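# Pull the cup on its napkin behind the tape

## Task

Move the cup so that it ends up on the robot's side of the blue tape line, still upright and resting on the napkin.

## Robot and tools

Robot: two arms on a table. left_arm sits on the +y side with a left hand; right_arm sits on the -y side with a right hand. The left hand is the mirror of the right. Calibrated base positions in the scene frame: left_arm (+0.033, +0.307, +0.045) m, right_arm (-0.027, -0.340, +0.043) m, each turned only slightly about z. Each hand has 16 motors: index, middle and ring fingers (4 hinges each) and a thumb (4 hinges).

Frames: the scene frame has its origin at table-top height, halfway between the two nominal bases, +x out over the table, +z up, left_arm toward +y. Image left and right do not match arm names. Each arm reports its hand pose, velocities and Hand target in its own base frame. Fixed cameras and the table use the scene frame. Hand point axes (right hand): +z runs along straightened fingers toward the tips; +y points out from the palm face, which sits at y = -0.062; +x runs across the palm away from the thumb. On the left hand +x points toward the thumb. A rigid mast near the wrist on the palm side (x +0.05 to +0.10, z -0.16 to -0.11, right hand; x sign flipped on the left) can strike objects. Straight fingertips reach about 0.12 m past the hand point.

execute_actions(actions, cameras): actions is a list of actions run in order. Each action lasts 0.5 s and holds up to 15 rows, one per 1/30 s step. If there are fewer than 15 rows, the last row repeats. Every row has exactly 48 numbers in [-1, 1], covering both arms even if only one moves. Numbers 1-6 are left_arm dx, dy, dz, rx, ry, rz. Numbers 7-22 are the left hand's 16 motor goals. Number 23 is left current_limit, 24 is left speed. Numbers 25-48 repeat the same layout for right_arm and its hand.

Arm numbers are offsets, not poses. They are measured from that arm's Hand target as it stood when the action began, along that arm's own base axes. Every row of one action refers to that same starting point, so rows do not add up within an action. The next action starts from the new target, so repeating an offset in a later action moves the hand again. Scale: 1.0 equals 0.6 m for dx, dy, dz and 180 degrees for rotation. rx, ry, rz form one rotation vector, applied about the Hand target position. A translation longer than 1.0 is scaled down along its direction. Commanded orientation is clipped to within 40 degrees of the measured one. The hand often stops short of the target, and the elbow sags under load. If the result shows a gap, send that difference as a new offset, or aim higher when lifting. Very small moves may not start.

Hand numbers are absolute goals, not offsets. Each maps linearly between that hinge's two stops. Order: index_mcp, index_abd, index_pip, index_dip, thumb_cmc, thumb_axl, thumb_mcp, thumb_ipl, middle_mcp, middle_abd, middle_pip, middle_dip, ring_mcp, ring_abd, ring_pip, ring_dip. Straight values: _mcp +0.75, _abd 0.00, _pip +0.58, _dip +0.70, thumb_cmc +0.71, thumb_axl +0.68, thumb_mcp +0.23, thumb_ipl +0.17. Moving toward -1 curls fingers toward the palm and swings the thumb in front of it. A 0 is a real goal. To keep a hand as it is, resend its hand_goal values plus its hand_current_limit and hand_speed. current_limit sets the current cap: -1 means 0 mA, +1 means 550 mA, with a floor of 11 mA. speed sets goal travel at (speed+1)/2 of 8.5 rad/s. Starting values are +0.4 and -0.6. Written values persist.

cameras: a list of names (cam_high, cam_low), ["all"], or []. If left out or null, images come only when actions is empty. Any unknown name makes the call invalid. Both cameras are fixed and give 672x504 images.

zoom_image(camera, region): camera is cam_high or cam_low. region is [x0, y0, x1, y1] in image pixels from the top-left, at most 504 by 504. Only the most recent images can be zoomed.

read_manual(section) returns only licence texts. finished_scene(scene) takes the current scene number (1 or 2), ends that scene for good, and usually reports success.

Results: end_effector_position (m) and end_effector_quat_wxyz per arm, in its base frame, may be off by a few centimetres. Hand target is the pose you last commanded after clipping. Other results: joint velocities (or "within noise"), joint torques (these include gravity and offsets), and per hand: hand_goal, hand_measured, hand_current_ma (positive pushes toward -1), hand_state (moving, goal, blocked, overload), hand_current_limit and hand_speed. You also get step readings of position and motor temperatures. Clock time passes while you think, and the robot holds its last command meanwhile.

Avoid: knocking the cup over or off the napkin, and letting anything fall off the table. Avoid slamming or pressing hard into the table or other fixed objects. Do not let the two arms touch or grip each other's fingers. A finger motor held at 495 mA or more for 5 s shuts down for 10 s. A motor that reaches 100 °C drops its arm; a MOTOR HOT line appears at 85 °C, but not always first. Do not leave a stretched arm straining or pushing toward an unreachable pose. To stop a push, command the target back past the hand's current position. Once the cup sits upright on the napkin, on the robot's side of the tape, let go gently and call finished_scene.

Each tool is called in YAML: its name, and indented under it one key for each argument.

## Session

execute_actions:
  actions: []

Scene clock: 0.00 s.
left_arm: end_effector_position=(+0.4248, -0.4089, +0.2727) hand_goal=(+0.754, +0.000, +0.576, +0.696, +0.714, +0.678, +0.226, +0.168, +0.754, +0.000, +0.576, +0.696, +0.754, +0.000, +0.576, +0.696) hand_measured=(+0.754, +0.000, +0.576, +0.696, +0.714, +0.678, +0.226, +0.168, +0.754, +0.000, +0.576, +0.696, +0.754, +0.000, +0.576, +0.696) hand_current_ma=(+0, +0, +0, +0, +0, +0, +0, +0, +0, +0, +0, +0, +0, +0, +0, +0) hand_state=(goal, goal, goal, goal, goal, goal, goal, goal, goal, goal, goal, goal, goal, goal, goal, goal) hand_current_limit=0.40 hand_speed=-0.60 end_effector_quat_wxyz=(+0.249, +0.945, -0.044, +0.206) | right_arm: end_effector_position=(+0.2968, -0.3502, +0.1192) hand_goal=(+0.754, +0.000, +0.576, +0.696, +0.714, +0.678, +0.226, +0.168, +0.754, +0.000, +0.576, +0.696, +0.754, +0.000, +0.576, +0.696) hand_measured=(+0.754, +0.000, +0.576, +0.696, +0.714, +0.678, +0.226, +0.168, +0.754, +0.000, +0.576, +0.696, +0.754, +0.000, +0.576, +0.696) hand_current_ma=(+0, +0, +0, +0, +0, +0, +0, +0, +0, +0, +0, +0, +0, +0, +0, +0) hand_state=(goal, goal, goal, goal, goal, goal, goal, goal, goal, goal, goal, goal, goal, goal, goal, goal) hand_current_limit=0.40 hand_speed=-0.60 end_effector_quat_wxyz=(-0.069, +0.590, +0.804, -0.027)
Joint positions: left_arm=[-0.612 1.391 1.144 -0.69 0.189 0.989] | right_arm=[-0.993 1.547 1.188 -1.322 0.1 -1.293]
Joint velocities: within noise
Joint torques (N m): no reading
Motor temperatures (°C): left_arm=[35 36 34 37 35 32] | right_arm=[37 31 34 31 31 31]
Heat: left arm: hottest wrist pitch 37 °C; right arm: hottest waist 37 °C.
Hand target: left_arm +0.4304, -0.4149, +0.3015; +0.265, +0.935, -0.050, +0.229 | right_arm +0.3037, -0.3628, +0.1367; -0.046, +0.593, +0.803, -0.039

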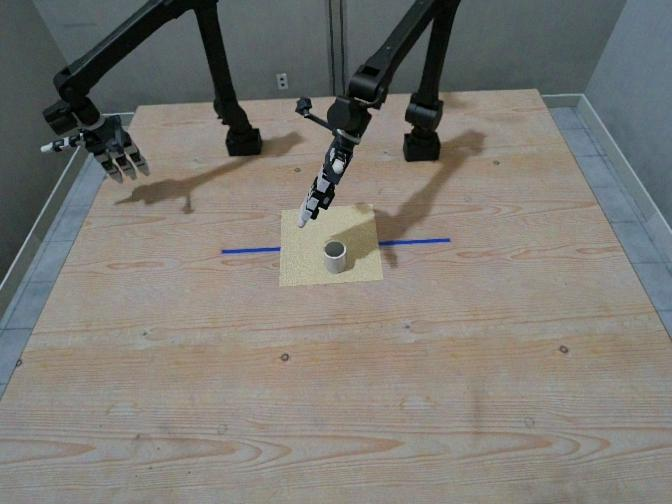

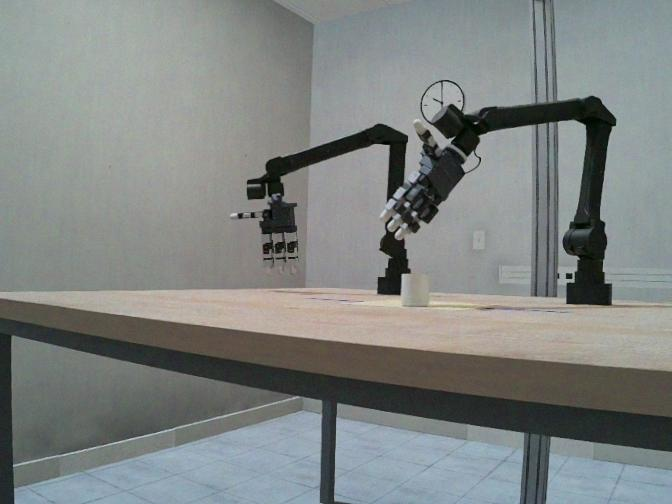

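execute_actions:
  actions:
    - [[-0.0148,0.0245,0,0.00266,0.03644,0.07267,0.548,0,0.576,0.696,0.714,0.678,0.226,0.168,0.548,0,0.576,0.696,0.548,0,0.576,0.696,0.4,-0.6,0,0,0,0,0,0,0.754,0,0.576,0.696,0.714,0.678,0.226,0.168,0.754,0,0.576,0.696,0.754,0,0.576,0.696,0.4,-0.6]]
    - [[-0.0148,0.0245,0,0.00266,0.03644,0.07267,0.548,0,0.576,0.696,0.714,0.678,0.226,0.168,0.548,0,0.576,0.696,0.548,0,0.576,0.696,0.4,-0.6,0,0,0,0,0,0,0.754,0,0.576,0.696,0.714,0.678,0.226,0.168,0.754,0,0.576,0.696,0.754,0,0.576,0.696,0.4,-0.6]]
    - [[-0.0148,0.0245,0,0.00266,0.03644,0.07267,0.548,0,0.576,0.696,0.714,0.678,0.226,0.168,0.548,0,0.576,0.696,0.548,0,0.576,0.696,0.4,-0.6,0,0,0,0,0,0,0.754,0,0.576,0.696,0.714,0.678,0.226,0.168,0.754,0,0.576,0.696,0.754,0,0.576,0.696,0.4,-0.6]]
    - [[-0.0148,0.0245,-0.0417,0.00266,0.03644,0.07267,0.548,0,0.576,0.696,0.714,0.678,0.226,0.168,0.548,0,0.576,0.696,0.548,0,0.576,0.696,0.4,-0.6,0,0,0,0,0,0,0.754,0,0.576,0.696,0.714,0.678,0.226,0.168,0.754,0,0.576,0.696,0.754,0,0.576,0.696,0.4,-0.6]]
    - [[-0.0148,0.0245,-0.0417,0.00266,0.03644,0.07267,0.548,0,0.576,0.696,0.714,0.678,0.226,0.168,0.548,0,0.576,0.696,0.548,0,0.576,0.696,0.4,-0.6,0,0,0,0,0,0,0.754,0,0.576,0.696,0.714,0.678,0.226,0.168,0.754,0,0.576,0.696,0.754,0,0.576,0.696,0.4,-0.6]]
    - [[-0.0148,0.0245,-0.0417,0.00266,0.03644,0.07267,0.548,0,0.576,0.696,0.714,0.678,0.226,0.168,0.548,0,0.576,0.696,0.548,0,0.576,0.696,0.4,-0.6,0,0,0,0,0,0,0.754,0,0.576,0.696,0.714,0.678,0.226,0.168,0.754,0,0.576,0.696,0.754,0,0.576,0.696,0.4,-0.6]]
    - [[-0.0148,0.0245,-0.0417,0.00266,0.03644,0.07267,0.548,0,0.576,0.696,0.714,0.678,0.226,0.168,0.548,0,0.576,0.696,0.548,0,0.576,0.696,0.4,-0.6,0,0,0,0,0,0,0.754,0,0.576,0.696,0.714,0.678,0.226,0.168,0.754,0,0.576,0.696,0.754,0,0.576,0.696,0.4,-0.6]]
  cameras: ["all"]

zoom_image:
  camera: "cam_high"
  region: [210, 150, 460, 310]

Scene clock: 11.40 s.
left_arm: end_effector_position=(+0.3541, -0.2964, +0.1732) hand_goal=(+0.548, +0.000, +0.576, +0.696, +0.714, +0.678, +0.226, +0.168, +0.548, +0.000, +0.576, +0.696, +0.548, +0.000, +0.576, +0.696) hand_measured=(+0.552, +0.000, +0.576, +0.696, +0.716, +0.678, +0.224, +0.168, +0.552, +0.000, +0.576, +0.696, +0.552, +0.000, +0.576, +0.696) hand_current_ma=(+2, +0, +0, +0, +0, +0, -1, +0, +2, +0, +0, +0, +2, +0, +0, +0) hand_state=(goal, goal, goal, goal, goal, goal, goal, goal, goal, goal, goal, goal, goal, goal, goal, goal) hand_current_limit=0.40 hand_speed=-0.60 end_effector_quat_wxyz=(-0.031, +0.713, +0.701, +0.001) | right_arm: end_effector_position=(+0.2968, -0.3502, +0.1192) hand_goal=(+0.754, +0.000, +0.576, +0.696, +0.714, +0.678, +0.226, +0.168, +0.754, +0.000, +0.576, +0.696, +0.754, +0.000, +0.576, +0.696) hand_measured=(+0.754, +0.000, +0.576, +0.696, +0.714, +0.678, +0.224, +0.168, +0.754, +0.000, +0.576, +0.696, +0.754, +0.000, +0.576, +0.696) hand_current_ma=(-4, +0, +3, +0, +1, -4, -13, -2, -4, +0, +3, +0, -4, +0, +3, +0) hand_state=(goal, goal, goal, goal, goal, goal, goal, goal, goal, goal, goal, goal, goal, goal, goal, goal) hand_current_limit=0.40 hand_speed=-0.60 end_effector_quat_wxyz=(-0.069, +0.590, +0.804, -0.027)
Joint positions: left_arm=[-0.867 1.494 1.255 -1.394 0.002 -0.85] | right_arm=[-0.993 1.547 1.188 -1.322 0.1 -1.293]
Joint torques (N m): left_arm=[0.32 -11.34 14.13 -0.34 0.07 0.02] | right_arm=[-0.21 -10.52 8.83 0.18 0.06 0.04]
Heat: left arm: hottest wrist pitch 37 °C; right arm: hottest waist 37 °C.
Hand target: left_arm +0.3682, -0.3120, +0.2014; +0.001, +0.707, +0.707, +0.000 | right_arm +0.3037, -0.3628, +0.1367; -0.046, +0.593, +0.803, -0.039
Off the commanded pose: left_arm 0.035 m, 4 deg | right_arm 0.023 m, 3 deg.
Step readings (end_effector_position of left_arm | right_arm):
0: (+0.4248, -0.4089, +0.2727) | (+0.2968, -0.3502, +0.1192)
1: (+0.4250, -0.4088, +0.2726) | (+0.2968, -0.3502, +0.1192)
2: (+0.4268, -0.4075, +0.2713) | (+0.2968, -0.3502, +0.1192)
4: (+0.4311, -0.4019, +0.2707) | (+0.2968, -0.3502, +0.1192)
8: (+0.4315, -0.3941, +0.2793) | (+0.2968, -0.3502, +0.1192)
15: (+0.4235, -0.3967, +0.2882) | (+0.2968, -0.3502, +0.1192)
16: (+0.4224, -0.3977, +0.2876) | (+0.2968, -0.3502, +0.1192)
17: (+0.4218, -0.3971, +0.2858) | (+0.2968, -0.3502, +0.1192)
19: (+0.4212, -0.3914, +0.2819) | (+0.2968, -0.3502, +0.1192)
23: (+0.4178, -0.3827, +0.2793) | (+0.2968, -0.3502, +0.1192)
30: (+0.4110, -0.3818, +0.2778) | (+0.2968, -0.3502, +0.1192)
31: (+0.4104, -0.3818, +0.2773) | (+0.2968, -0.3502, +0.1192)
32: (+0.4099, -0.3804, +0.2756) | (+0.2968, -0.3502, +0.1192)
34: (+0.4073, -0.3732, +0.2693) | (+0.2968, -0.3502, +0.1192)
38: (+0.4010, -0.3635, +0.2600) | (+0.2968, -0.3502, +0.1192)
45: (+0.3911, -0.3622, +0.2536) | (+0.2968, -0.3502, +0.1192)
46: (+0.3905, -0.3619, +0.2531) | (+0.2968, -0.3502, +0.1192)
47: (+0.3906, -0.3593, +0.2521) | (+0.2968, -0.3502, +0.1192)
49: (+0.3899, -0.3521, +0.2486) | (+0.2968, -0.3502, +0.1192)
53: (+0.3861, -0.3420, +0.2425) | (+0.2968, -0.3502, +0.1192)
60: (+0.3807, -0.3424, +0.2369) | (+0.2968, -0.3502, +0.1192)
61: (+0.3805, -0.3428, +0.2376) | (+0.2968, -0.3502, +0.1192)
62: (+0.3803, -0.3417, +0.2366) | (+0.2968, -0.3502, +0.1192)
64: (+0.3791, -0.3369, +0.2344) | (+0.2968, -0.3502, +0.1192)
68: (+0.3777, -0.3273, +0.2222) | (+0.2968, -0.3502, +0.1192)
75: (+0.3763, -0.3213, +0.2130) | (+0.2968, -0.3502, +0.1192)
76: (+0.3755, -0.3216, +0.2133) | (+0.2968, -0.3502, +0.1192)
77: (+0.3749, -0.3212, +0.2137) | (+0.2968, -0.3502, +0.1192)
79: (+0.3730, -0.3176, +0.2120) | (+0.2968, -0.3502, +0.1192)
83: (+0.3701, -0.3127, +0.2022) | (+0.2968, -0.3502, +0.1192)
90: (+0.3649, -0.3088, +0.1913) | (+0.2968, -0.3502, +0.1192)
91: (+0.3643, -0.3089, +0.1917) | (+0.2968, -0.3502, +0.1192)
92: (+0.3628, -0.3087, +0.1918) | (+0.2968, -0.3502, +0.1192)
94: (+0.3590, -0.3074, +0.1893) | (+0.2968, -0.3502, +0.1192)
98: (+0.3564, -0.3053, +0.1810) | (+0.2968, -0.3502, +0.1192)
105: (+0.3529, -0.2975, +0.1701) | (+0.2968, -0.3502, +0.1192)

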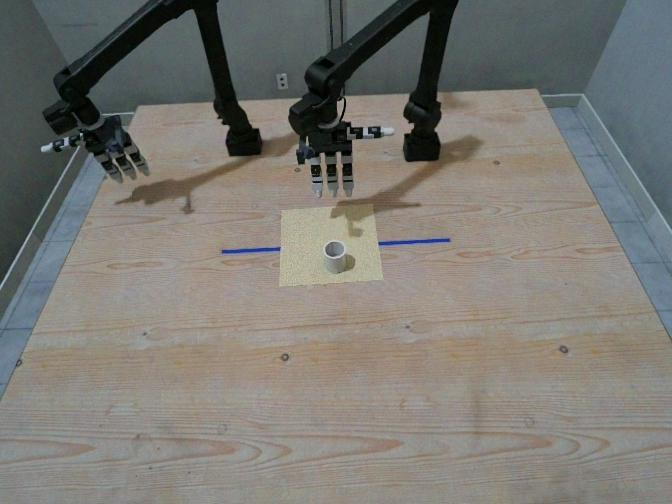

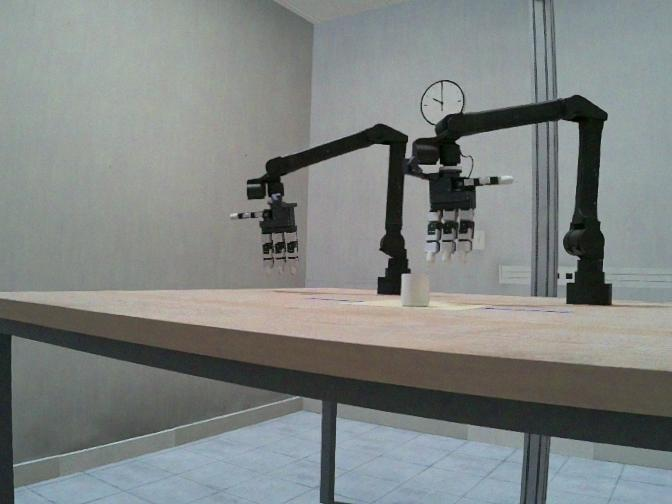

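Scaled by 2.016.

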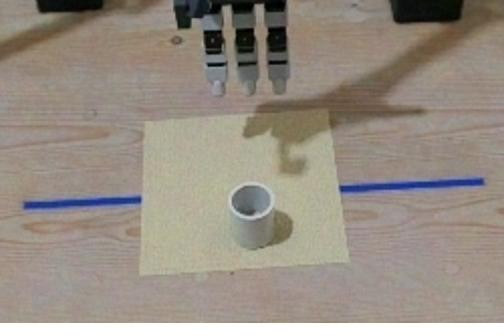

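execute_actions:
  actions:
    - [[0.0125,-0.007,-0.04,0,0,0,0.548,0,0.576,0.696,0.714,0.678,0.226,0.168,0.548,0,0.576,0.696,0.548,0,0.576,0.696,0.4,-0.6,0,0,0,0,0,0,0.754,0,0.576,0.696,0.714,0.678,0.226,0.168,0.754,0,0.576,0.696,0.754,0,0.576,0.696,0.4,-0.6]]
    - [[0.0125,-0.007,-0.04,0,0,0,0.548,0,0.576,0.696,0.714,0.678,0.226,0.168,0.548,0,0.576,0.696,0.548,0,0.576,0.696,0.4,-0.6,0,0,0,0,0,0,0.754,0,0.576,0.696,0.714,0.678,0.226,0.168,0.754,0,0.576,0.696,0.754,0,0.576,0.696,0.4,-0.6]]
    - [[0.0125,-0.007,-0.04,0,0,0,0.548,0,0.576,0.696,0.714,0.678,0.226,0.168,0.548,0,0.576,0.696,0.548,0,0.576,0.696,0.4,-0.6,0,0,0,0,0,0,0.754,0,0.576,0.696,0.714,0.678,0.226,0.168,0.754,0,0.576,0.696,0.754,0,0.576,0.696,0.4,-0.6]]
  cameras: ["all"]

zoom_image:
  camera: "cam_low"
  region: [350, 220, 500, 330]

Scene clock: 14.80 s.
left_arm: end_effector_position=(+0.3797, -0.3266, +0.1266) hand_goal=(+0.548, +0.000, +0.576, +0.696, +0.714, +0.678, +0.226, +0.168, +0.548, +0.000, +0.576, +0.696, +0.548, +0.000, +0.576, +0.696) hand_measured=(+0.552, +0.000, +0.576, +0.696, +0.716, +0.678, +0.224, +0.168, +0.552, +0.000, +0.576, +0.696, +0.552, +0.000, +0.576, +0.696) hand_current_ma=(+2, +0, +0, +0, +0, +0, -1, +0, +1, +0, +0, +0, +1, +0, +0, +0) hand_state=(goal, goal, goal, goal, goal, goal, goal, goal, goal, goal, goal, goal, goal, goal, goal, goal) hand_current_limit=0.40 hand_speed=-0.60 end_effector_quat_wxyz=(-0.012, +0.713, +0.701, +0.000) | right_arm: end_effector_position=(+0.2968, -0.3502, +0.1192) hand_goal=(+0.754, +0.000, +0.576, +0.696, +0.714, +0.678, +0.226, +0.168, +0.754, +0.000, +0.576, +0.696, +0.754, +0.000, +0.576, +0.696) hand_measured=(+0.754, +0.000, +0.576, +0.696, +0.714, +0.678, +0.224, +0.168, +0.754, +0.000, +0.576, +0.696, +0.754, +0.000, +0.576, +0.696) hand_current_ma=(-4, +0, +3, +0, +1, -4, -13, -2, -4, +0, +3, +0, -4, +0, +3, +0) hand_state=(goal, goal, goal, goal, goal, goal, goal, goal, goal, goal, goal, goal, goal, goal, goal, goal) hand_current_limit=0.40 hand_speed=-0.60 end_effector_quat_wxyz=(-0.069, +0.590, +0.804, -0.027)
Joint positions: left_arm=[-0.867 1.606 1.255 -1.243 0.002 -0.85] | right_arm=[-0.993 1.547 1.188 -1.322 0.1 -1.293]
Joint torques (N m): left_arm=[1.96 -12.57 8.55 0.76 0.03 0.19] | right_arm=[-0.26 -10.46 8.83 0.2 0.07 0.04]
Heat: left arm: hottest wrist pitch 37 °C; right arm: hottest waist 37 °C.
Hand target: left_arm +0.3907, -0.3246, +0.1294; +0.001, +0.707, +0.707, +0.000 | right_arm +0.3037, -0.3628, +0.1367; -0.046, +0.593, +0.803, -0.039
Off the commanded pose: left_arm 0.012 m, 2 deg | right_arm 0.023 m, 3 deg.
Step readings (end_effector_position of left_arm | right_arm):
0: (+0.3541, -0.2964, +0.1732) | (+0.2968, -0.3502, +0.1192)
1: (+0.3541, -0.2964, +0.1732) | (+0.2968, -0.3502, +0.1192)
2: (+0.3541, -0.2964, +0.1732) | (+0.2968, -0.3502, +0.1192)
4: (+0.3552, -0.2977, +0.1713) | (+0.2968, -0.3502, +0.1192)
8: (+0.3588, -0.3020, +0.1644) | (+0.2968, -0.3502, +0.1192)
15: (+0.3603, -0.3037, +0.1592) | (+0.2968, -0.3502, +0.1192)
16: (+0.3603, -0.3037, +0.1592) | (+0.2968, -0.3502, +0.1192)
17: (+0.3611, -0.3046, +0.1586) | (+0.2968, -0.3502, +0.1192)
19: (+0.3641, -0.3082, +0.1570) | (+0.2968, -0.3502, +0.1192)
23: (+0.3689, -0.3138, +0.1495) | (+0.2968, -0.3502, +0.1192)
30: (+0.3702, -0.3154, +0.1434) | (+0.2968, -0.3502, +0.1192)
31: (+0.3702, -0.3154, +0.1434) | (+0.2968, -0.3502, +0.1192)
32: (+0.3710, -0.3163, +0.1436) | (+0.2968, -0.3502, +0.1192)
34: (+0.3740, -0.3198, +0.1420) | (+0.2968, -0.3502, +0.1192)
38: (+0.3783, -0.3249, +0.1336) | (+0.2968, -0.3502, +0.1192)
45: (+0.3795, -0.3263, +0.1266) | (+0.2968, -0.3502, +0.1192)

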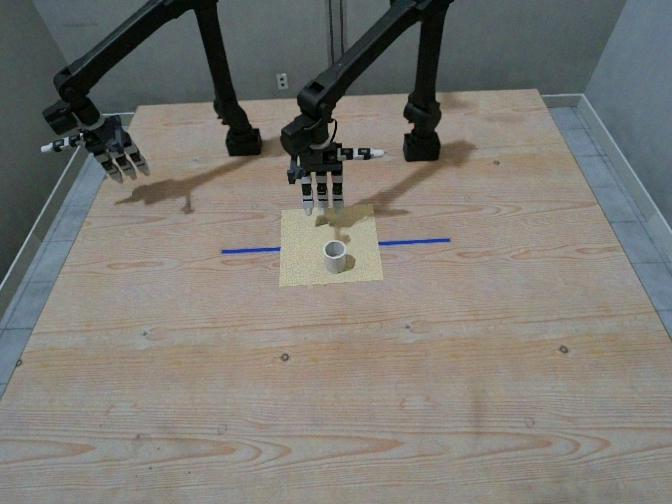

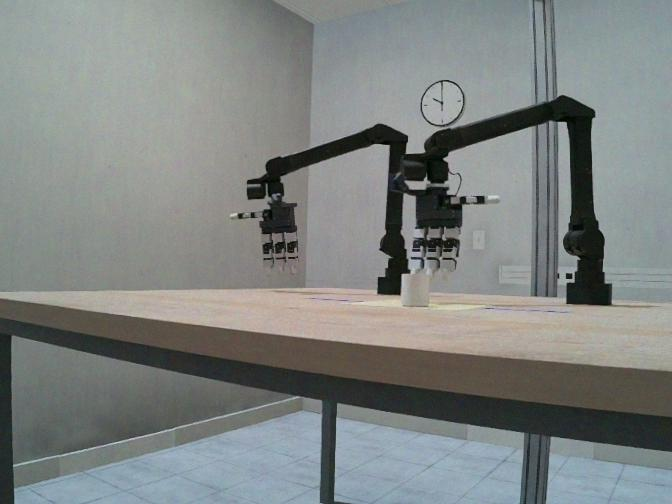

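Scaled by 3.360.

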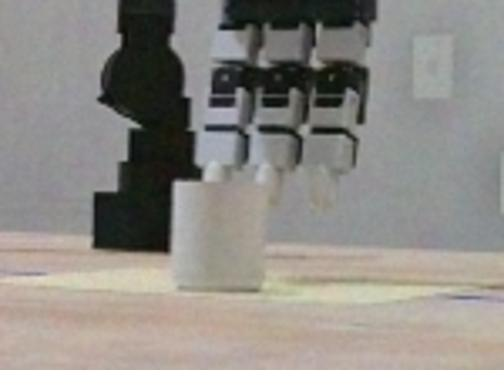

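execute_actions:
  actions:
    - [[0,0.03,-0.035,0,0,0,0.548,0,0.576,0.696,0.714,0.678,0.226,0.168,0.548,0,0.576,0.696,0.548,0,0.576,0.696,0.4,-0.6,0,0,0,0,0,0,0.754,0,0.576,0.696,0.714,0.678,0.226,0.168,0.754,0,0.576,0.696,0.754,0,0.576,0.696,0.4,-0.6]]
    - [[0,0,-0.033,0,0,0,0.548,0,0.576,0.696,0.714,0.678,0.226,0.168,0.548,0,0.576,0.696,0.548,0,0.576,0.696,0.4,-0.6,0,0,0,0,0,0,0.754,0,0.576,0.696,0.714,0.678,0.226,0.168,0.754,0,0.576,0.696,0.754,0,0.576,0.696,0.4,-0.6]]
  cameras: ["all"]

zoom_image:
  camera: "cam_low"
  region: [350, 220, 500, 330]

Scene clock: 18.00 s.
left_arm: end_effector_position=(+0.3856, -0.3037, +0.0897) hand_goal=(+0.548, +0.000, +0.576, +0.696, +0.714, +0.678, +0.226, +0.168, +0.548, +0.000, +0.576, +0.696, +0.548, +0.000, +0.576, +0.696) hand_measured=(+0.550, +0.000, +0.576, +0.696, +0.716, +0.678, +0.224, +0.168, +0.550, +0.000, +0.576, +0.696, +0.550, +0.000, +0.576, +0.696) hand_current_ma=(+1, +0, +0, +0, +0, +0, -1, +0, +1, +0, +0, +0, +1, +0, +0, +0) hand_state=(goal, goal, goal, goal, goal, goal, goal, goal, goal, goal, goal, goal, goal, goal, goal, goal) hand_current_limit=0.40 hand_speed=-0.60 end_effector_quat_wxyz=(-0.007, +0.703, +0.712, -0.002) | right_arm: end_effector_position=(+0.2968, -0.3502, +0.1192) hand_goal=(+0.754, +0.000, +0.576, +0.696, +0.714, +0.678, +0.226, +0.168, +0.754, +0.000, +0.576, +0.696, +0.754, +0.000, +0.576, +0.696) hand_measured=(+0.754, +0.000, +0.576, +0.696, +0.714, +0.678, +0.224, +0.168, +0.754, +0.000, +0.576, +0.696, +0.754, +0.000, +0.576, +0.696) hand_current_ma=(-4, +0, +3, +0, +1, -4, -13, -2, -4, +0, +3, +0, -4, +0, +3, +0) hand_state=(goal, goal, goal, goal, goal, goal, goal, goal, goal, goal, goal, goal, goal, goal, goal, goal) hand_current_limit=0.40 hand_speed=-0.60 end_effector_quat_wxyz=(-0.069, +0.590, +0.804, -0.027)
Joint positions: left_arm=[-0.825 1.612 1.157 -1.13 0.004 -0.838] | right_arm=[-0.993 1.547 1.188 -1.322 0.1 -1.293]
Joint torques (N m): left_arm=[1.61 -12.04 7.77 0.8 -0.01 0.22] | right_arm=[-0.32 -10.46 8.81 0.18 0.08 0.04]
Heat: left arm: hottest wrist pitch 37 °C; right arm: hottest waist 37 °C.
Hand target: left_arm +0.3907, -0.3066, +0.0886; +0.001, +0.707, +0.707, +0.000 | right_arm +0.3037, -0.3628, +0.1367; -0.046, +0.593, +0.803, -0.039
Off the commanded pose: left_arm 0.006 m, 1 deg | right_arm 0.023 m, 3 deg.
Step readings (end_effector_position of left_arm | right_arm):
0: (+0.3797, -0.3266, +0.1266) | (+0.2968, -0.3502, +0.1192)
1: (+0.3797, -0.3266, +0.1266) | (+0.2968, -0.3502, +0.1192)
2: (+0.3800, -0.3269, +0.1256) | (+0.2968, -0.3502, +0.1192)
4: (+0.3805, -0.3254, +0.1198) | (+0.2968, -0.3502, +0.1192)
8: (+0.3788, -0.3112, +0.1050) | (+0.2968, -0.3502, +0.1192)
15: (+0.3848, -0.3017, +0.1012) | (+0.2968, -0.3502, +0.1192)
16: (+0.3850, -0.3019, +0.1012) | (+0.2968, -0.3502, +0.1192)
17: (+0.3854, -0.3024, +0.1015) | (+0.2968, -0.3502, +0.1192)
19: (+0.3864, -0.3046, +0.0991) | (+0.2968, -0.3502, +0.1192)
23: (+0.3852, -0.3033, +0.0939) | (+0.2968, -0.3502, +0.1192)
30: (+0.3853, -0.3034, +0.0896) | (+0.2968, -0.3502, +0.1192)

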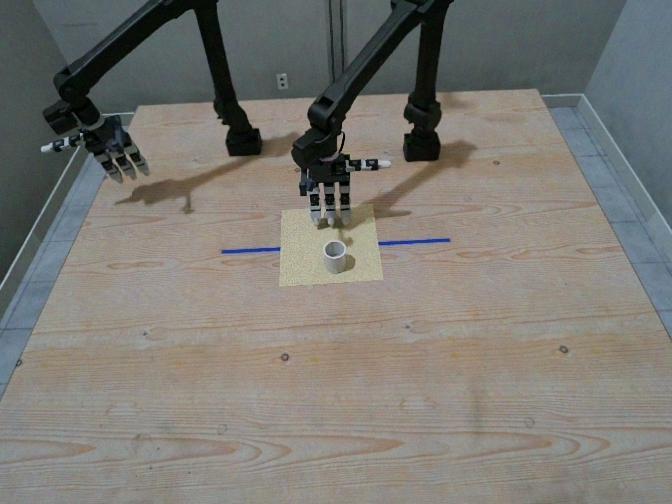

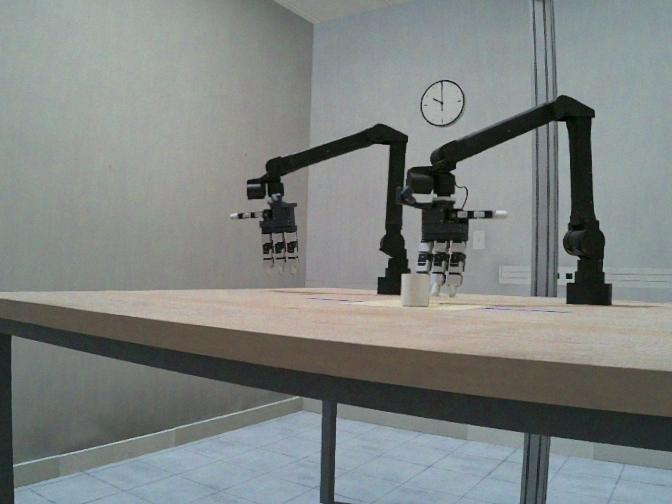

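Scaled by 3.360.

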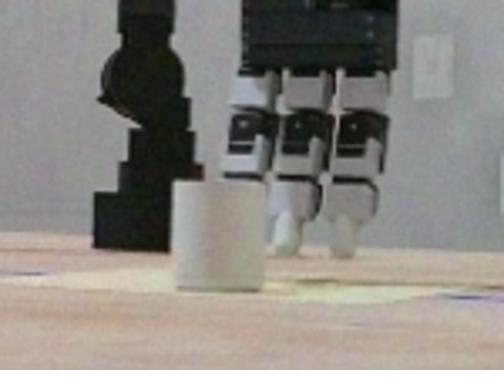

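execute_actions:
  actions:
    - [[0,0,-0.025,0,0,0,0.548,0,0.576,0.696,0.714,0.678,0.226,0.168,0.548,0,0.576,0.696,0.548,0,0.576,0.696,0.4,-0.6,0,0,0,0,0,0,0.754,0,0.576,0.696,0.714,0.678,0.226,0.168,0.754,0,0.576,0.696,0.754,0,0.576,0.696,0.4,-0.6]]
    - [[0,0,-0.022,0,0,0,0.548,0,0.576,0.696,0.714,0.678,0.226,0.168,0.548,0,0.576,0.696,0.548,0,0.576,0.696,0.4,-0.6,0,0,0,0,0,0,0.754,0,0.576,0.696,0.714,0.678,0.226,0.168,0.754,0,0.576,0.696,0.754,0,0.576,0.696,0.4,-0.6]]

Scene clock: 20.37 s.
left_arm: end_effector_position=(+0.3840, -0.3073, +0.0720) hand_goal=(+0.548, +0.000, +0.576, +0.696, +0.714, +0.678, +0.226, +0.168, +0.548, +0.000, +0.576, +0.696, +0.548, +0.000, +0.576, +0.696) hand_measured=(+0.548, +0.012, +0.576, +0.696, +0.716, +0.678, +0.224, +0.168, +0.548, +0.002, +0.576, +0.696, +0.550, +0.000, +0.576, +0.696) hand_current_ma=(+0, +7, +0, +0, +0, +0, -1, +0, +0, +1, +0, +0, +0, +0, +0, +0) hand_state=(goal, goal, goal, goal, goal, goal, goal, goal, goal, goal, goal, goal, goal, goal, goal, goal) hand_current_limit=0.40 hand_speed=-0.60 end_effector_quat_wxyz=(-0.004, +0.707, +0.707, +0.005) | right_arm: end_effector_position=(+0.2968, -0.3502, +0.1192) hand_goal=(+0.754, +0.000, +0.576, +0.696, +0.714, +0.678, +0.226, +0.168, +0.754, +0.000, +0.576, +0.696, +0.754, +0.000, +0.576, +0.696) hand_measured=(+0.754, +0.000, +0.576, +0.696, +0.714, +0.678, +0.224, +0.168, +0.754, +0.000, +0.576, +0.696, +0.754, +0.000, +0.576, +0.696) hand_current_ma=(-4, +0, +3, +0, +1, -4, -13, -2, -4, +0, +3, +0, -4, +0, +3, +0) hand_state=(goal, goal, goal, goal, goal, goal, goal, goal, goal, goal, goal, goal, goal, goal, goal, goal) hand_current_limit=0.40 hand_speed=-0.60 end_effector_quat_wxyz=(-0.069, +0.590, +0.804, -0.027)
Joint positions: left_arm=[-0.838 1.633 1.127 -1.073 -0.01 -0.838] | right_arm=[-0.993 1.547 1.188 -1.322 0.1 -1.293]
Joint torques (N m): left_arm=[1.49 -11.22 6.83 1.35 0.02 0.23] | right_arm=[-0.21 -10.52 8.81 0.23 0.07 0.05]
Heat: left arm: hottest shoulder 37 °C; right arm: hottest waist 37 °C.
Hand target: left_arm +0.3907, -0.3066, +0.0604; +0.001, +0.707, +0.707, +0.000 | right_arm +0.3037, -0.3628, +0.1367; -0.046, +0.593, +0.803, -0.039
Off the commanded pose: left_arm 0.013 m, 1 deg | right_arm 0.023 m, 3 deg.
Step readings (end_effector_position of left_arm | right_arm):
0: (+0.3856, -0.3037, +0.0897) | (+0.2968, -0.3502, +0.1192)
1: (+0.3856, -0.3037, +0.0897) | (+0.2968, -0.3502, +0.1192)
2: (+0.3861, -0.3043, +0.0898) | (+0.2968, -0.3502, +0.1192)
4: (+0.3866, -0.3049, +0.0873) | (+0.2968, -0.3502, +0.1192)
8: (+0.3858, -0.3040, +0.0795) | (+0.2968, -0.3502, +0.1192)
15: (+0.3849, -0.3030, +0.0737) | (+0.2968, -0.3502, +0.1192)
16: (+0.3852, -0.3033, +0.0738) | (+0.2968, -0.3502, +0.1192)
17: (+0.3853, -0.3034, +0.0733) | (+0.2968, -0.3502, +0.1192)
19: (+0.3864, -0.3046, +0.0719) | (+0.2968, -0.3502, +0.1192)
23: (+0.3856, -0.3054, +0.0719) | (+0.2968, -0.3502, +0.1192)
30: (+0.3843, -0.3069, +0.0719) | (+0.2968, -0.3502, +0.1192)

execute_actions:
  actions:
    - [[0,0,-0.01,0,0,0,0.548,0,0.576,0.696,0.714,0.678,0.226,0.168,0.548,0,0.576,0.696,0.548,0,0.576,0.696,0.4,-0.6,0,0,0,0,0,0,0.754,0,0.576,0.696,0.714,0.678,0.226,0.168,0.754,0,0.576,0.696,0.754,0,0.576,0.696,0.4,-0.6]]
    - [[-0.025,0,0,0,0,0,0.548,0,0.576,0.696,0.714,0.678,0.226,0.168,0.548,0,0.576,0.696,0.548,0,0.576,0.696,0.4,-0.6,0,0,0,0,0,0,0.754,0,0.576,0.696,0.714,0.678,0.226,0.168,0.754,0,0.576,0.696,0.754,0,0.576,0.696,0.4,-0.6]]
    - [[-0.025,0,0,0,0,0,0.548,0,0.576,0.696,0.714,0.678,0.226,0.168,0.548,0,0.576,0.696,0.548,0,0.576,0.696,0.4,-0.6,0,0,0,0,0,0,0.754,0,0.576,0.696,0.714,0.678,0.226,0.168,0.754,0,0.576,0.696,0.754,0,0.576,0.696,0.4,-0.6]]
    - [[-0.025,0,0,0,0,0,0.548,0,0.576,0.696,0.714,0.678,0.226,0.168,0.548,0,0.576,0.696,0.548,0,0.576,0.696,0.4,-0.6,0,0,0,0,0,0,0.754,0,0.576,0.696,0.714,0.678,0.226,0.168,0.754,0,0.576,0.696,0.754,0,0.576,0.696,0.4,-0.6]]
  cameras: ["cam_high"]

zoom_image:
  camera: "cam_high"
  region: [210, 150, 460, 310]

Scene clock: 24.10 s.
left_arm: end_effector_position=(+0.3680, -0.3025, +0.0699) hand_goal=(+0.548, +0.000, +0.576, +0.696, +0.714, +0.678, +0.226, +0.168, +0.548, +0.000, +0.576, +0.696, +0.548, +0.000, +0.576, +0.696) hand_measured=(+0.508, +0.004, +0.550, +0.682, +0.716, +0.678, +0.224, +0.168, +0.524, +0.002, +0.558, +0.686, +0.538, +0.000, +0.568, +0.694) hand_current_ma=(-63, +2, -30, -10, +0, +0, -1, +0, -30, +0, -17, -6, -8, +0, -4, -1) hand_state=(blocked, goal, blocked, goal, goal, goal, goal, goal, blocked, goal, goal, goal, goal, goal, goal, goal) hand_current_limit=0.40 hand_speed=-0.60 end_effector_quat_wxyz=(+0.020, +0.698, +0.715, +0.010) | right_arm: end_effector_position=(+0.2968, -0.3502, +0.1192) hand_goal=(+0.754, +0.000, +0.576, +0.696, +0.714, +0.678, +0.226, +0.168, +0.754, +0.000, +0.576, +0.696, +0.754, +0.000, +0.576, +0.696) hand_measured=(+0.754, +0.000, +0.576, +0.696, +0.714, +0.678, +0.224, +0.168, +0.754, +0.000, +0.576, +0.696, +0.754, +0.000, +0.576, +0.696) hand_current_ma=(-4, +0, +3, +0, +1, -4, -13, -2, -4, +0, +3, +0, -4, +0, +3, +0) hand_state=(goal, goal, goal, goal, goal, goal, goal, goal, goal, goal, goal, goal, goal, goal, goal, goal) hand_current_limit=0.40 hand_speed=-0.60 end_effector_quat_wxyz=(-0.069, +0.590, +0.804, -0.027)
Joint positions: left_arm=[-0.865 1.584 1.051 -0.999 -0.024 -0.889] | right_arm=[-0.993 1.547 1.188 -1.322 0.1 -1.293]
Joint torques (N m): left_arm=[-1.32 -11.46 5.45 0.44 0.48 0.05] | right_arm=[-0.21 -10.46 8.83 0.21 0.08 0.04]
Heat: left arm: hottest shoulder 37 °C; right arm: hottest waist 37 °C.
Hand target: left_arm +0.3457, -0.3066, +0.0544; +0.001, +0.707, +0.707, +0.000 | right_arm +0.3037, -0.3628, +0.1367; -0.046, +0.593, +0.803, -0.039
Off the commanded pose: left_arm 0.027 m, 3 deg | right_arm 0.023 m, 3 deg.
Step readings (end_effector_position of left_arm | right_arm):
0: (+0.3840, -0.3073, +0.0720) | (+0.2968, -0.3502, +0.1192)
1: (+0.3840, -0.3073, +0.0720) | (+0.2968, -0.3502, +0.1192)
2: (+0.3843, -0.3076, +0.0720) | (+0.2968, -0.3502, +0.1192)
4: (+0.3841, -0.3074, +0.0715) | (+0.2968, -0.3502, +0.1192)
8: (+0.3841, -0.3074, +0.0715) | (+0.2968, -0.3502, +0.1192)
15: (+0.3841, -0.3074, +0.0715) | (+0.2968, -0.3502, +0.1192)
16: (+0.3841, -0.3074, +0.0715) | (+0.2968, -0.3502, +0.1192)
17: (+0.3839, -0.3071, +0.0710) | (+0.2968, -0.3502, +0.1192)
19: (+0.3830, -0.3062, +0.0710) | (+0.2968, -0.3502, +0.1192)
23: (+0.3814, -0.3053, +0.0710) | (+0.2968, -0.3502, +0.1192)
30: (+0.3806, -0.3052, +0.0714) | (+0.2968, -0.3502, +0.1192)
31: (+0.3801, -0.3057, +0.0714) | (+0.2968, -0.3502, +0.1192)
32: (+0.3795, -0.3048, +0.0710) | (+0.2968, -0.3502, +0.1192)
34: (+0.3782, -0.3043, +0.0706) | (+0.2968, -0.3502, +0.1192)
38: (+0.3755, -0.3034, +0.0709) | (+0.2968, -0.3502, +0.1192)
45: (+0.3746, -0.3031, +0.0705) | (+0.2968, -0.3502, +0.1192)
46: (+0.3746, -0.3031, +0.0705) | (+0.2968, -0.3502, +0.1192)
47: (+0.3737, -0.3030, +0.0702) | (+0.2968, -0.3502, +0.1192)
49: (+0.3722, -0.3026, +0.0706) | (+0.2968, -0.3502, +0.1192)
53: (+0.3687, -0.3029, +0.0701) | (+0.2968, -0.3502, +0.1192)
60: (+0.3680, -0.3025, +0.0699) | (+0.2968, -0.3502, +0.1192)
Images, in order (width x height): cam_high 672x504.

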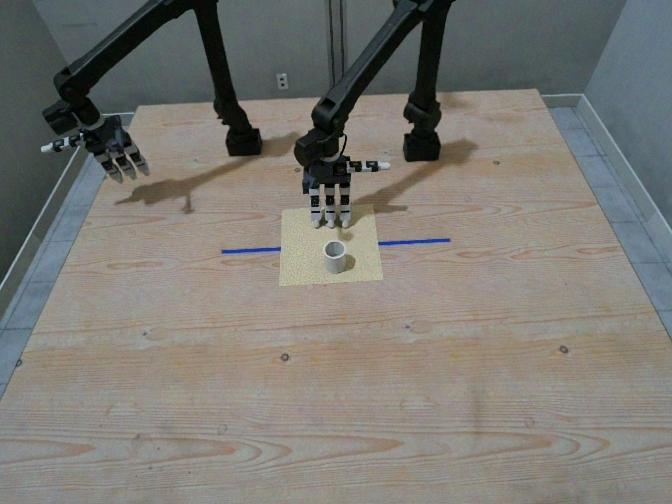

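Scaled by 2.016.

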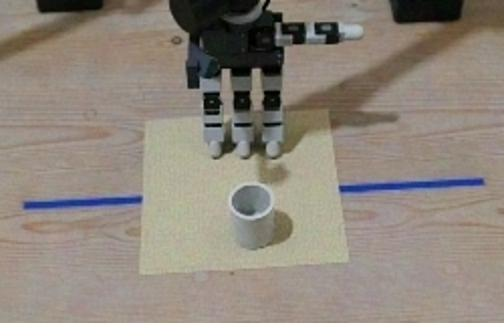

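execute_actions:
  actions:
    - [[-0.03,0,0,0,0,0,0.548,0,0.576,0.696,0.714,0.678,0.226,0.168,0.548,0,0.576,0.696,0.548,0,0.576,0.696,0.4,-0.6,0,0,0,0,0,0,0.754,0,0.576,0.696,0.714,0.678,0.226,0.168,0.754,0,0.576,0.696,0.754,0,0.576,0.696,0.4,-0.6]]
    - [[-0.03,0,0,0,0,0,0.548,0,0.576,0.696,0.714,0.678,0.226,0.168,0.548,0,0.576,0.696,0.548,0,0.576,0.696,0.4,-0.6,0,0,0,0,0,0,0.754,0,0.576,0.696,0.714,0.678,0.226,0.168,0.754,0,0.576,0.696,0.754,0,0.576,0.696,0.4,-0.6]]
  cameras: ["cam_high"]

zoom_image:
  camera: "cam_high"
  region: [210, 150, 460, 310]

Scene clock: 26.60 s.
left_arm: end_effector_position=(+0.3339, -0.3074, +0.0694) hand_goal=(+0.548, +0.000, +0.576, +0.696, +0.714, +0.678, +0.226, +0.168, +0.548, +0.000, +0.576, +0.696, +0.548, +0.000, +0.576, +0.696) hand_measured=(+0.500, +0.004, +0.544, +0.678, +0.716, +0.678, +0.224, +0.168, +0.516, +0.002, +0.552, +0.684, +0.534, +0.002, +0.566, +0.692) hand_current_ma=(-87, +1, -42, -16, +0, +0, -1, +0, -43, +0, -25, -9, -13, +0, -7, -2) hand_state=(blocked, goal, blocked, goal, goal, goal, goal, goal, blocked, goal, blocked, goal, goal, goal, goal, goal) hand_current_limit=0.40 hand_speed=-0.60 end_effector_quat_wxyz=(+0.024, +0.703, +0.711, +0.010) | right_arm: end_effector_position=(+0.2968, -0.3502, +0.1192) hand_goal=(+0.754, +0.000, +0.576, +0.696, +0.714, +0.678, +0.226, +0.168, +0.754, +0.000, +0.576, +0.696, +0.754, +0.000, +0.576, +0.696) hand_measured=(+0.754, +0.000, +0.576, +0.696, +0.714, +0.678, +0.224, +0.168, +0.754, +0.000, +0.576, +0.696, +0.754, +0.000, +0.576, +0.696) hand_current_ma=(-4, +0, +3, +0, +1, -4, -13, -2, -4, +0, +3, +0, -4, +0, +3, +0) hand_state=(goal, goal, goal, goal, goal, goal, goal, goal, goal, goal, goal, goal, goal, goal, goal, goal) hand_current_limit=0.40 hand_speed=-0.60 end_effector_quat_wxyz=(-0.069, +0.590, +0.804, -0.027)
Joint positions: left_arm=[-0.936 1.537 0.991 -0.98 -0.027 -0.947] | right_arm=[-0.993 1.547 1.188 -1.322 0.1 -1.293]
Joint torques (N m): left_arm=[-1.26 -10.64 5.29 0.14 0.6 -0.03] | right_arm=[-0.15 -10.46 8.77 0.21 0.05 0.04]
Heat: left arm: hottest shoulder 37 °C; right arm: hottest waist 37 °C.
Hand target: left_arm +0.3097, -0.3066, +0.0544; +0.001, +0.707, +0.707, +0.000 | right_arm +0.3037, -0.3628, +0.1367; -0.046, +0.593, +0.803, -0.039
Off the commanded pose: left_arm 0.028 m, 3 deg | right_arm 0.023 m, 3 deg.
Step readings (end_effector_position of left_arm | right_arm):
0: (+0.3680, -0.3025, +0.0699) | (+0.2968, -0.3502, +0.1192)
1: (+0.3681, -0.3026, +0.0706) | (+0.2968, -0.3502, +0.1192)
2: (+0.3676, -0.3020, +0.0696) | (+0.2968, -0.3502, +0.1192)
4: (+0.3646, -0.3023, +0.0699) | (+0.2968, -0.3502, +0.1192)
8: (+0.3560, -0.3044, +0.0698) | (+0.2968, -0.3502, +0.1192)
15: (+0.3523, -0.3048, +0.0694) | (+0.2968, -0.3502, +0.1192)
16: (+0.3523, -0.3048, +0.0694) | (+0.2968, -0.3502, +0.1192)
17: (+0.3516, -0.3049, +0.0695) | (+0.2968, -0.3502, +0.1192)
19: (+0.3484, -0.3051, +0.0695) | (+0.2968, -0.3502, +0.1192)
23: (+0.3386, -0.3065, +0.0698) | (+0.2968, -0.3502, +0.1192)
30: (+0.3340, -0.3076, +0.0694) | (+0.2968, -0.3502, +0.1192)
Images, in order (width x height): cam_high 672x504.

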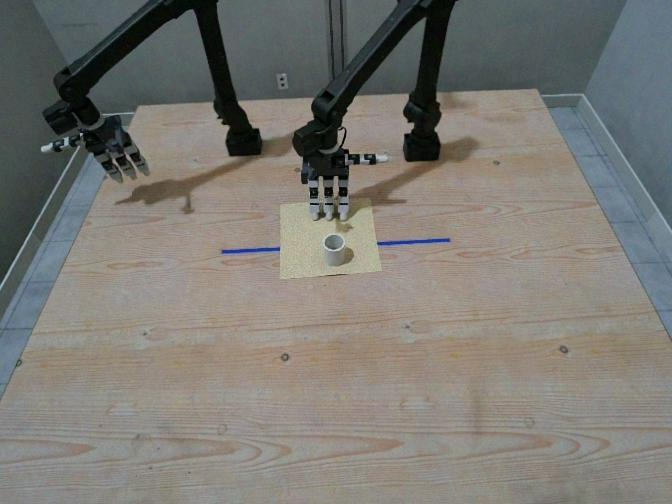

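Scaled by 2.016.

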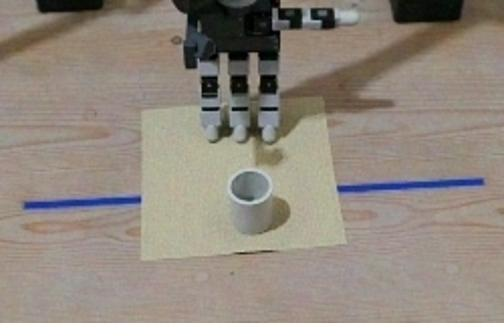

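execute_actions:
  actions:
    - [[-0.03,0,0,0,0,0,0.548,0,0.576,0.696,0.714,0.678,0.226,0.168,0.548,0,0.576,0.696,0.548,0,0.576,0.696,0.4,-0.6,0,0,0,0,0,0,0.754,0,0.576,0.696,0.714,0.678,0.226,0.168,0.754,0,0.576,0.696,0.754,0,0.576,0.696,0.4,-0.6]]
    - [[-0.03,0,0,0,0,0,0.548,0,0.576,0.696,0.714,0.678,0.226,0.168,0.548,0,0.576,0.696,0.548,0,0.576,0.696,0.4,-0.6,0,0,0,0,0,0,0.754,0,0.576,0.696,0.714,0.678,0.226,0.168,0.754,0,0.576,0.696,0.754,0,0.576,0.696,0.4,-0.6]]
    - [[-0.03,0,0,0,0,0,0.548,0,0.576,0.696,0.714,0.678,0.226,0.168,0.548,0,0.576,0.696,0.548,0,0.576,0.696,0.4,-0.6,0,0,0,0,0,0,0.754,0,0.576,0.696,0.714,0.678,0.226,0.168,0.754,0,0.576,0.696,0.754,0,0.576,0.696,0.4,-0.6]]
    - [[-0.03,0,0,0,0,0,0.548,0,0.576,0.696,0.714,0.678,0.226,0.168,0.548,0,0.576,0.696,0.548,0,0.576,0.696,0.4,-0.6,0,0,0,0,0,0,0.754,0,0.576,0.696,0.714,0.678,0.226,0.168,0.754,0,0.576,0.696,0.754,0,0.576,0.696,0.4,-0.6]]
    - [[-0.03,0,0,0,0,0,0.548,0,0.576,0.696,0.714,0.678,0.226,0.168,0.548,0,0.576,0.696,0.548,0,0.576,0.696,0.4,-0.6,0,0,0,0,0,0,0.754,0,0.576,0.696,0.714,0.678,0.226,0.168,0.754,0,0.576,0.696,0.754,0,0.576,0.696,0.4,-0.6]]
    - [[-0.02,0,0,0,0,0,0.548,0,0.576,0.696,0.714,0.678,0.226,0.168,0.548,0,0.576,0.696,0.548,0,0.576,0.696,0.4,-0.6,0,0,0,0,0,0,0.754,0,0.576,0.696,0.714,0.678,0.226,0.168,0.754,0,0.576,0.696,0.754,0,0.576,0.696,0.4,-0.6]]
  cameras: ["cam_high"]

zoom_image:
  camera: "cam_high"
  region: [210, 150, 460, 310]

Scene clock: 31.97 s.
left_arm: end_effector_position=(+0.2316, -0.3127, +0.0695) hand_goal=(+0.548, +0.000, +0.576, +0.696, +0.714, +0.678, +0.226, +0.168, +0.548, +0.000, +0.576, +0.696, +0.548, +0.000, +0.576, +0.696) hand_measured=(+0.492, +0.000, +0.538, +0.676, +0.716, +0.678, +0.224, +0.168, +0.512, +0.002, +0.550, +0.682, +0.532, +0.002, +0.564, +0.692) hand_current_ma=(-107, +0, -53, -20, +0, +0, -1, +0, -53, +0, -31, -11, -15, +0, -8, -2) hand_state=(blocked, goal, blocked, goal, goal, goal, goal, goal, blocked, goal, blocked, goal, goal, goal, goal, goal) hand_current_limit=0.40 hand_speed=-0.60 end_effector_quat_wxyz=(+0.027, +0.703, +0.711, +0.007) | right_arm: end_effector_position=(+0.2968, -0.3502, +0.1192) hand_goal=(+0.754, +0.000, +0.576, +0.696, +0.714, +0.678, +0.226, +0.168, +0.754, +0.000, +0.576, +0.696, +0.754, +0.000, +0.576, +0.696) hand_measured=(+0.754, +0.000, +0.576, +0.696, +0.714, +0.678, +0.224, +0.168, +0.754, +0.000, +0.576, +0.696, +0.754, +0.000, +0.576, +0.696) hand_current_ma=(-4, +0, +3, +0, +1, -4, -13, -2, -4, +0, +3, +0, -4, +0, +3, +0) hand_state=(goal, goal, goal, goal, goal, goal, goal, goal, goal, goal, goal, goal, goal, goal, goal, goal) hand_current_limit=0.40 hand_speed=-0.60 end_effector_quat_wxyz=(-0.069, +0.590, +0.804, -0.027)
Joint positions: left_arm=[-1.173 1.419 0.862 -0.969 -0.033 -1.185] | right_arm=[-0.993 1.547 1.188 -1.322 0.1 -1.293]
Joint torques (N m): left_arm=[-1.55 -8.88 5.24 0.17 0.79 -0.05] | right_arm=[-0.21 -10.52 8.77 0.17 0.07 0.03]
Heat: left arm: hottest shoulder 37 °C; right arm: hottest waist 37 °C.
Hand target: left_arm +0.2077, -0.3066, +0.0544; +0.001, +0.707, +0.707, +0.000 | right_arm +0.3037, -0.3628, +0.1367; -0.046, +0.593, +0.803, -0.039
Off the commanded pose: left_arm 0.029 m, 3 deg | right_arm 0.023 m, 3 deg.
Step readings (end_effector_position of left_arm | right_arm):
0: (+0.3339, -0.3074, +0.0694) | (+0.2968, -0.3502, +0.1192)
1: (+0.3340, -0.3075, +0.0700) | (+0.2968, -0.3502, +0.1192)
2: (+0.3337, -0.3070, +0.0695) | (+0.2968, -0.3502, +0.1192)
4: (+0.3306, -0.3065, +0.0695) | (+0.2968, -0.3502, +0.1192)
8: (+0.3199, -0.3076, +0.0688) | (+0.2968, -0.3502, +0.1192)
15: (+0.3164, -0.3084, +0.0697) | (+0.2968, -0.3502, +0.1192)
16: (+0.3164, -0.3083, +0.0697) | (+0.2968, -0.3502, +0.1192)
17: (+0.3155, -0.3081, +0.0691) | (+0.2968, -0.3502, +0.1192)
19: (+0.3125, -0.3080, +0.0695) | (+0.2968, -0.3502, +0.1192)
23: (+0.3021, -0.3093, +0.0694) | (+0.2968, -0.3502, +0.1192)
30: (+0.2980, -0.3094, +0.0695) | (+0.2968, -0.3502, +0.1192)
31: (+0.2980, -0.3094, +0.0695) | (+0.2968, -0.3502, +0.1192)
32: (+0.2971, -0.3090, +0.0689) | (+0.2968, -0.3502, +0.1192)
34: (+0.2940, -0.3093, +0.0693) | (+0.2968, -0.3502, +0.1192)
38: (+0.2838, -0.3099, +0.0691) | (+0.2968, -0.3502, +0.1192)
45: (+0.2800, -0.3104, +0.0697) | (+0.2968, -0.3502, +0.1192)
46: (+0.2800, -0.3104, +0.0697) | (+0.2968, -0.3502, +0.1192)
47: (+0.2792, -0.3100, +0.0692) | (+0.2968, -0.3502, +0.1192)
49: (+0.2759, -0.3101, +0.0693) | (+0.2968, -0.3502, +0.1192)
53: (+0.2656, -0.3112, +0.0695) | (+0.2968, -0.3502, +0.1192)
60: (+0.2614, -0.3117, +0.0690) | (+0.2968, -0.3502, +0.1192)
61: (+0.2614, -0.3117, +0.0696) | (+0.2968, -0.3502, +0.1192)
62: (+0.2607, -0.3111, +0.0691) | (+0.2968, -0.3502, +0.1192)
64: (+0.2574, -0.3108, +0.0692) | (+0.2968, -0.3502, +0.1192)
68: (+0.2470, -0.3121, +0.0693) | (+0.2968, -0.3502, +0.1192)
75: (+0.2433, -0.3121, +0.0688) | (+0.2968, -0.3502, +0.1192)
76: (+0.2433, -0.3119, +0.0688) | (+0.2968, -0.3502, +0.1192)
77: (+0.2428, -0.3121, +0.0693) | (+0.2968, -0.3502, +0.1192)
79: (+0.2404, -0.3118, +0.0689) | (+0.2968, -0.3502, +0.1192)
83: (+0.2339, -0.3126, +0.0690) | (+0.2968, -0.3502, +0.1192)
90: (+0.2316, -0.3127, +0.0695) | (+0.2968, -0.3502, +0.1192)
Images, in order (width x height): cam_high 672x504.

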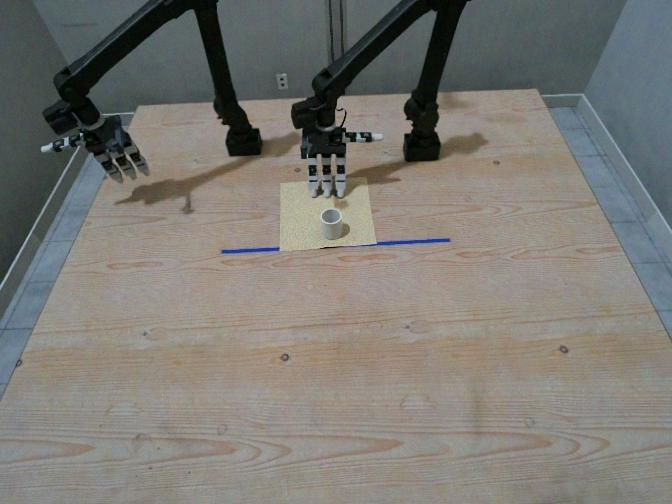

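Scaled by 2.016.

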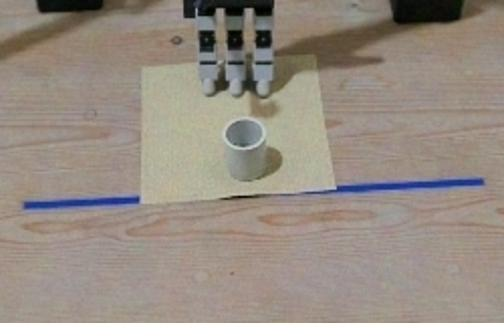

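execute_actions:
  actions:
    - [[-0.03,0,0,0,0,0,0.548,0,0.576,0.696,0.714,0.678,0.226,0.168,0.548,0,0.576,0.696,0.548,0,0.576,0.696,0.4,-0.6,0,0,0,0,0,0,0.754,0,0.576,0.696,0.714,0.678,0.226,0.168,0.754,0,0.576,0.696,0.754,0,0.576,0.696,0.4,-0.6]]
    - [[-0.02,0,0,0,0,0,0.548,0,0.576,0.696,0.714,0.678,0.226,0.168,0.548,0,0.576,0.696,0.548,0,0.576,0.696,0.4,-0.6,0,0,0,0,0,0,0.754,0,0.576,0.696,0.714,0.678,0.226,0.168,0.754,0,0.576,0.696,0.754,0,0.576,0.696,0.4,-0.6]]
    - [[0.025,0,0.035,0,0,0,0.548,0,0.576,0.696,0.714,0.678,0.226,0.168,0.548,0,0.576,0.696,0.548,0,0.576,0.696,0.4,-0.6,0,0,0,0,0,0,0.754,0,0.576,0.696,0.714,0.678,0.226,0.168,0.754,0,0.576,0.696,0.754,0,0.576,0.696,0.4,-0.6]]
    - [[0,0,0.06,0,0,0,0.548,0,0.576,0.696,0.714,0.678,0.226,0.168,0.548,0,0.576,0.696,0.548,0,0.576,0.696,0.4,-0.6,0,0,0,0,0,0,0.754,0,0.576,0.696,0.714,0.678,0.226,0.168,0.754,0,0.576,0.696,0.754,0,0.576,0.696,0.4,-0.6]]
    - [[-0.02,0,0.06,0,0,0,0.548,0,0.576,0.696,0.714,0.678,0.226,0.168,0.548,0,0.576,0.696,0.548,0,0.576,0.696,0.4,-0.6,0,0,0,0,0,0,0.754,0,0.576,0.696,0.714,0.678,0.226,0.168,0.754,0,0.576,0.696,0.754,0,0.576,0.696,0.4,-0.6]]
  cameras: ["all"]

zoom_image:
  camera: "cam_high"
  region: [210, 150, 460, 310]

Scene clock: 36.60 s.
left_arm: end_effector_position=(+0.1794, -0.2828, +0.1224) hand_goal=(+0.548, +0.000, +0.576, +0.696, +0.714, +0.678, +0.226, +0.168, +0.548, +0.000, +0.576, +0.696, +0.548, +0.000, +0.576, +0.696) hand_measured=(+0.548, -0.002, +0.574, +0.694, +0.716, +0.678, +0.224, +0.168, +0.548, -0.002, +0.574, +0.694, +0.548, -0.004, +0.574, +0.694) hand_current_ma=(+0, -1, -1, -1, +0, +0, -1, +0, +0, -1, -1, -1, +0, -1, -1, -1) hand_state=(goal, goal, goal, goal, goal, goal, goal, goal, goal, goal, goal, goal, goal, goal, goal, goal) hand_current_limit=0.40 hand_speed=-0.60 end_effector_quat_wxyz=(-0.029, +0.706, +0.707, +0.014) | right_arm: end_effector_position=(+0.2968, -0.3502, +0.1192) hand_goal=(+0.754, +0.000, +0.576, +0.696, +0.714, +0.678, +0.226, +0.168, +0.754, +0.000, +0.576, +0.696, +0.754, +0.000, +0.576, +0.696) hand_measured=(+0.754, +0.000, +0.576, +0.696, +0.714, +0.678, +0.224, +0.168, +0.754, +0.000, +0.576, +0.696, +0.754, +0.000, +0.576, +0.696) hand_current_ma=(-4, +0, +3, +0, +1, -4, -13, -2, -4, +0, +3, +0, -4, +0, +3, +0) hand_state=(goal, goal, goal, goal, goal, goal, goal, goal, goal, goal, goal, goal, goal, goal, goal, goal) hand_current_limit=0.40 hand_speed=-0.60 end_effector_quat_wxyz=(-0.069, +0.590, +0.804, -0.027)
Joint positions: left_arm=[-1.269 1.29 0.905 -1.251 0.002 -1.27] | right_arm=[-0.993 1.547 1.188 -1.322 0.1 -1.293]
Joint torques (N m): left_arm=[-0.15 -8.59 13.15 -0.36 0.05 0.02] | right_arm=[-0.26 -10.4 8.76 0.21 0.07 0.04]
Heat: left arm: hottest shoulder 37 °C; right arm: hottest waist 37 °C.
Hand target: left_arm +0.1807, -0.3066, +0.1474; +0.001, +0.707, +0.707, +0.000 | right_arm +0.3037, -0.3628, +0.1367; -0.046, +0.593, +0.803, -0.039
Off the commanded pose: left_arm 0.035 m, 4 deg | right_arm 0.023 m, 3 deg.
Step readings (end_effector_position of left_arm | right_arm):
0: (+0.2315, -0.3125, +0.0695) | (+0.2968, -0.3502, +0.1192)
1: (+0.2310, -0.3129, +0.0695) | (+0.2968, -0.3502, +0.1192)
2: (+0.2302, -0.3124, +0.0689) | (+0.2968, -0.3502, +0.1192)
4: (+0.2267, -0.3126, +0.0689) | (+0.2968, -0.3502, +0.1192)
8: (+0.2171, -0.3136, +0.0691) | (+0.2968, -0.3502, +0.1192)
15: (+0.2129, -0.3135, +0.0690) | (+0.2968, -0.3502, +0.1192)
16: (+0.2129, -0.3133, +0.0690) | (+0.2968, -0.3502, +0.1192)
17: (+0.2124, -0.3134, +0.0690) | (+0.2968, -0.3502, +0.1192)
19: (+0.2101, -0.3136, +0.0690) | (+0.2968, -0.3502, +0.1192)
23: (+0.2034, -0.3146, +0.0690) | (+0.2968, -0.3502, +0.1192)
30: (+0.2010, -0.3143, +0.0689) | (+0.2968, -0.3502, +0.1192)
31: (+0.2010, -0.3143, +0.0689) | (+0.2968, -0.3502, +0.1192)
32: (+0.2011, -0.3144, +0.0694) | (+0.2968, -0.3502, +0.1192)
34: (+0.2003, -0.3130, +0.0697) | (+0.2968, -0.3502, +0.1192)
38: (+0.1977, -0.3094, +0.0703) | (+0.2968, -0.3502, +0.1192)
45: (+0.1970, -0.3082, +0.0706) | (+0.2968, -0.3502, +0.1192)
46: (+0.1970, -0.3080, +0.0706) | (+0.2968, -0.3502, +0.1192)
47: (+0.1962, -0.3063, +0.0709) | (+0.2968, -0.3502, +0.1192)
49: (+0.1918, -0.2980, +0.0730) | (+0.2968, -0.3502, +0.1192)
53: (+0.1827, -0.2834, +0.0791) | (+0.2968, -0.3502, +0.1192)
60: (+0.1802, -0.2830, +0.0840) | (+0.2968, -0.3502, +0.1192)
61: (+0.1803, -0.2832, +0.0845) | (+0.2968, -0.3502, +0.1192)
62: (+0.1806, -0.2826, +0.0850) | (+0.2968, -0.3502, +0.1192)
64: (+0.1807, -0.2815, +0.0916) | (+0.2968, -0.3502, +0.1192)
68: (+0.1804, -0.2797, +0.1101) | (+0.2968, -0.3502, +0.1192)
75: (+0.1807, -0.2838, +0.1223) | (+0.2968, -0.3502, +0.1192)

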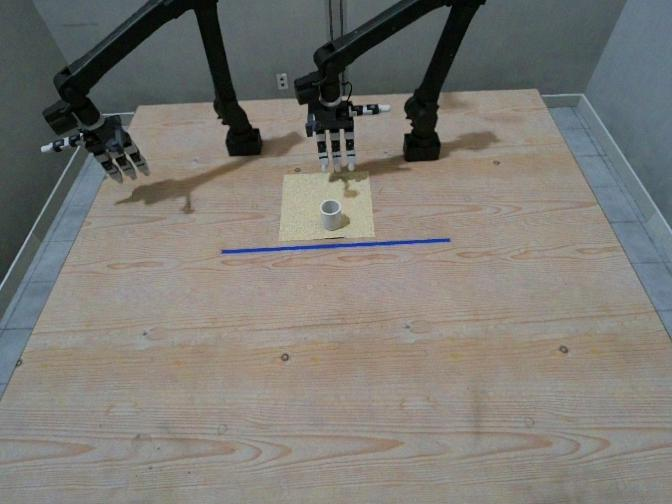

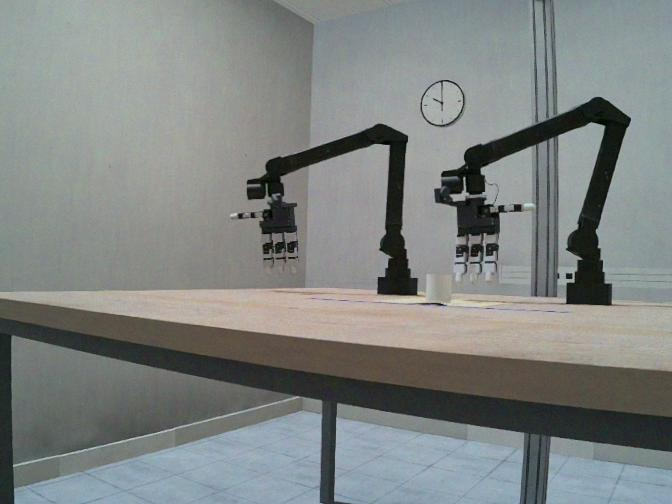

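Scaled by 2.016.

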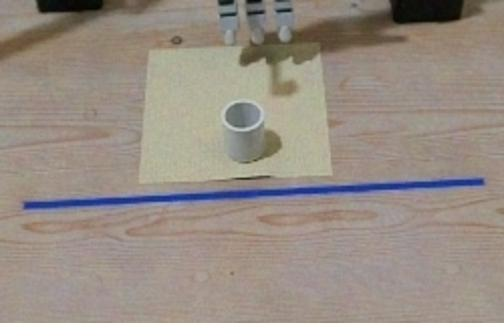

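finished_scene:
  scene: 2

The scene is finished: the task was done.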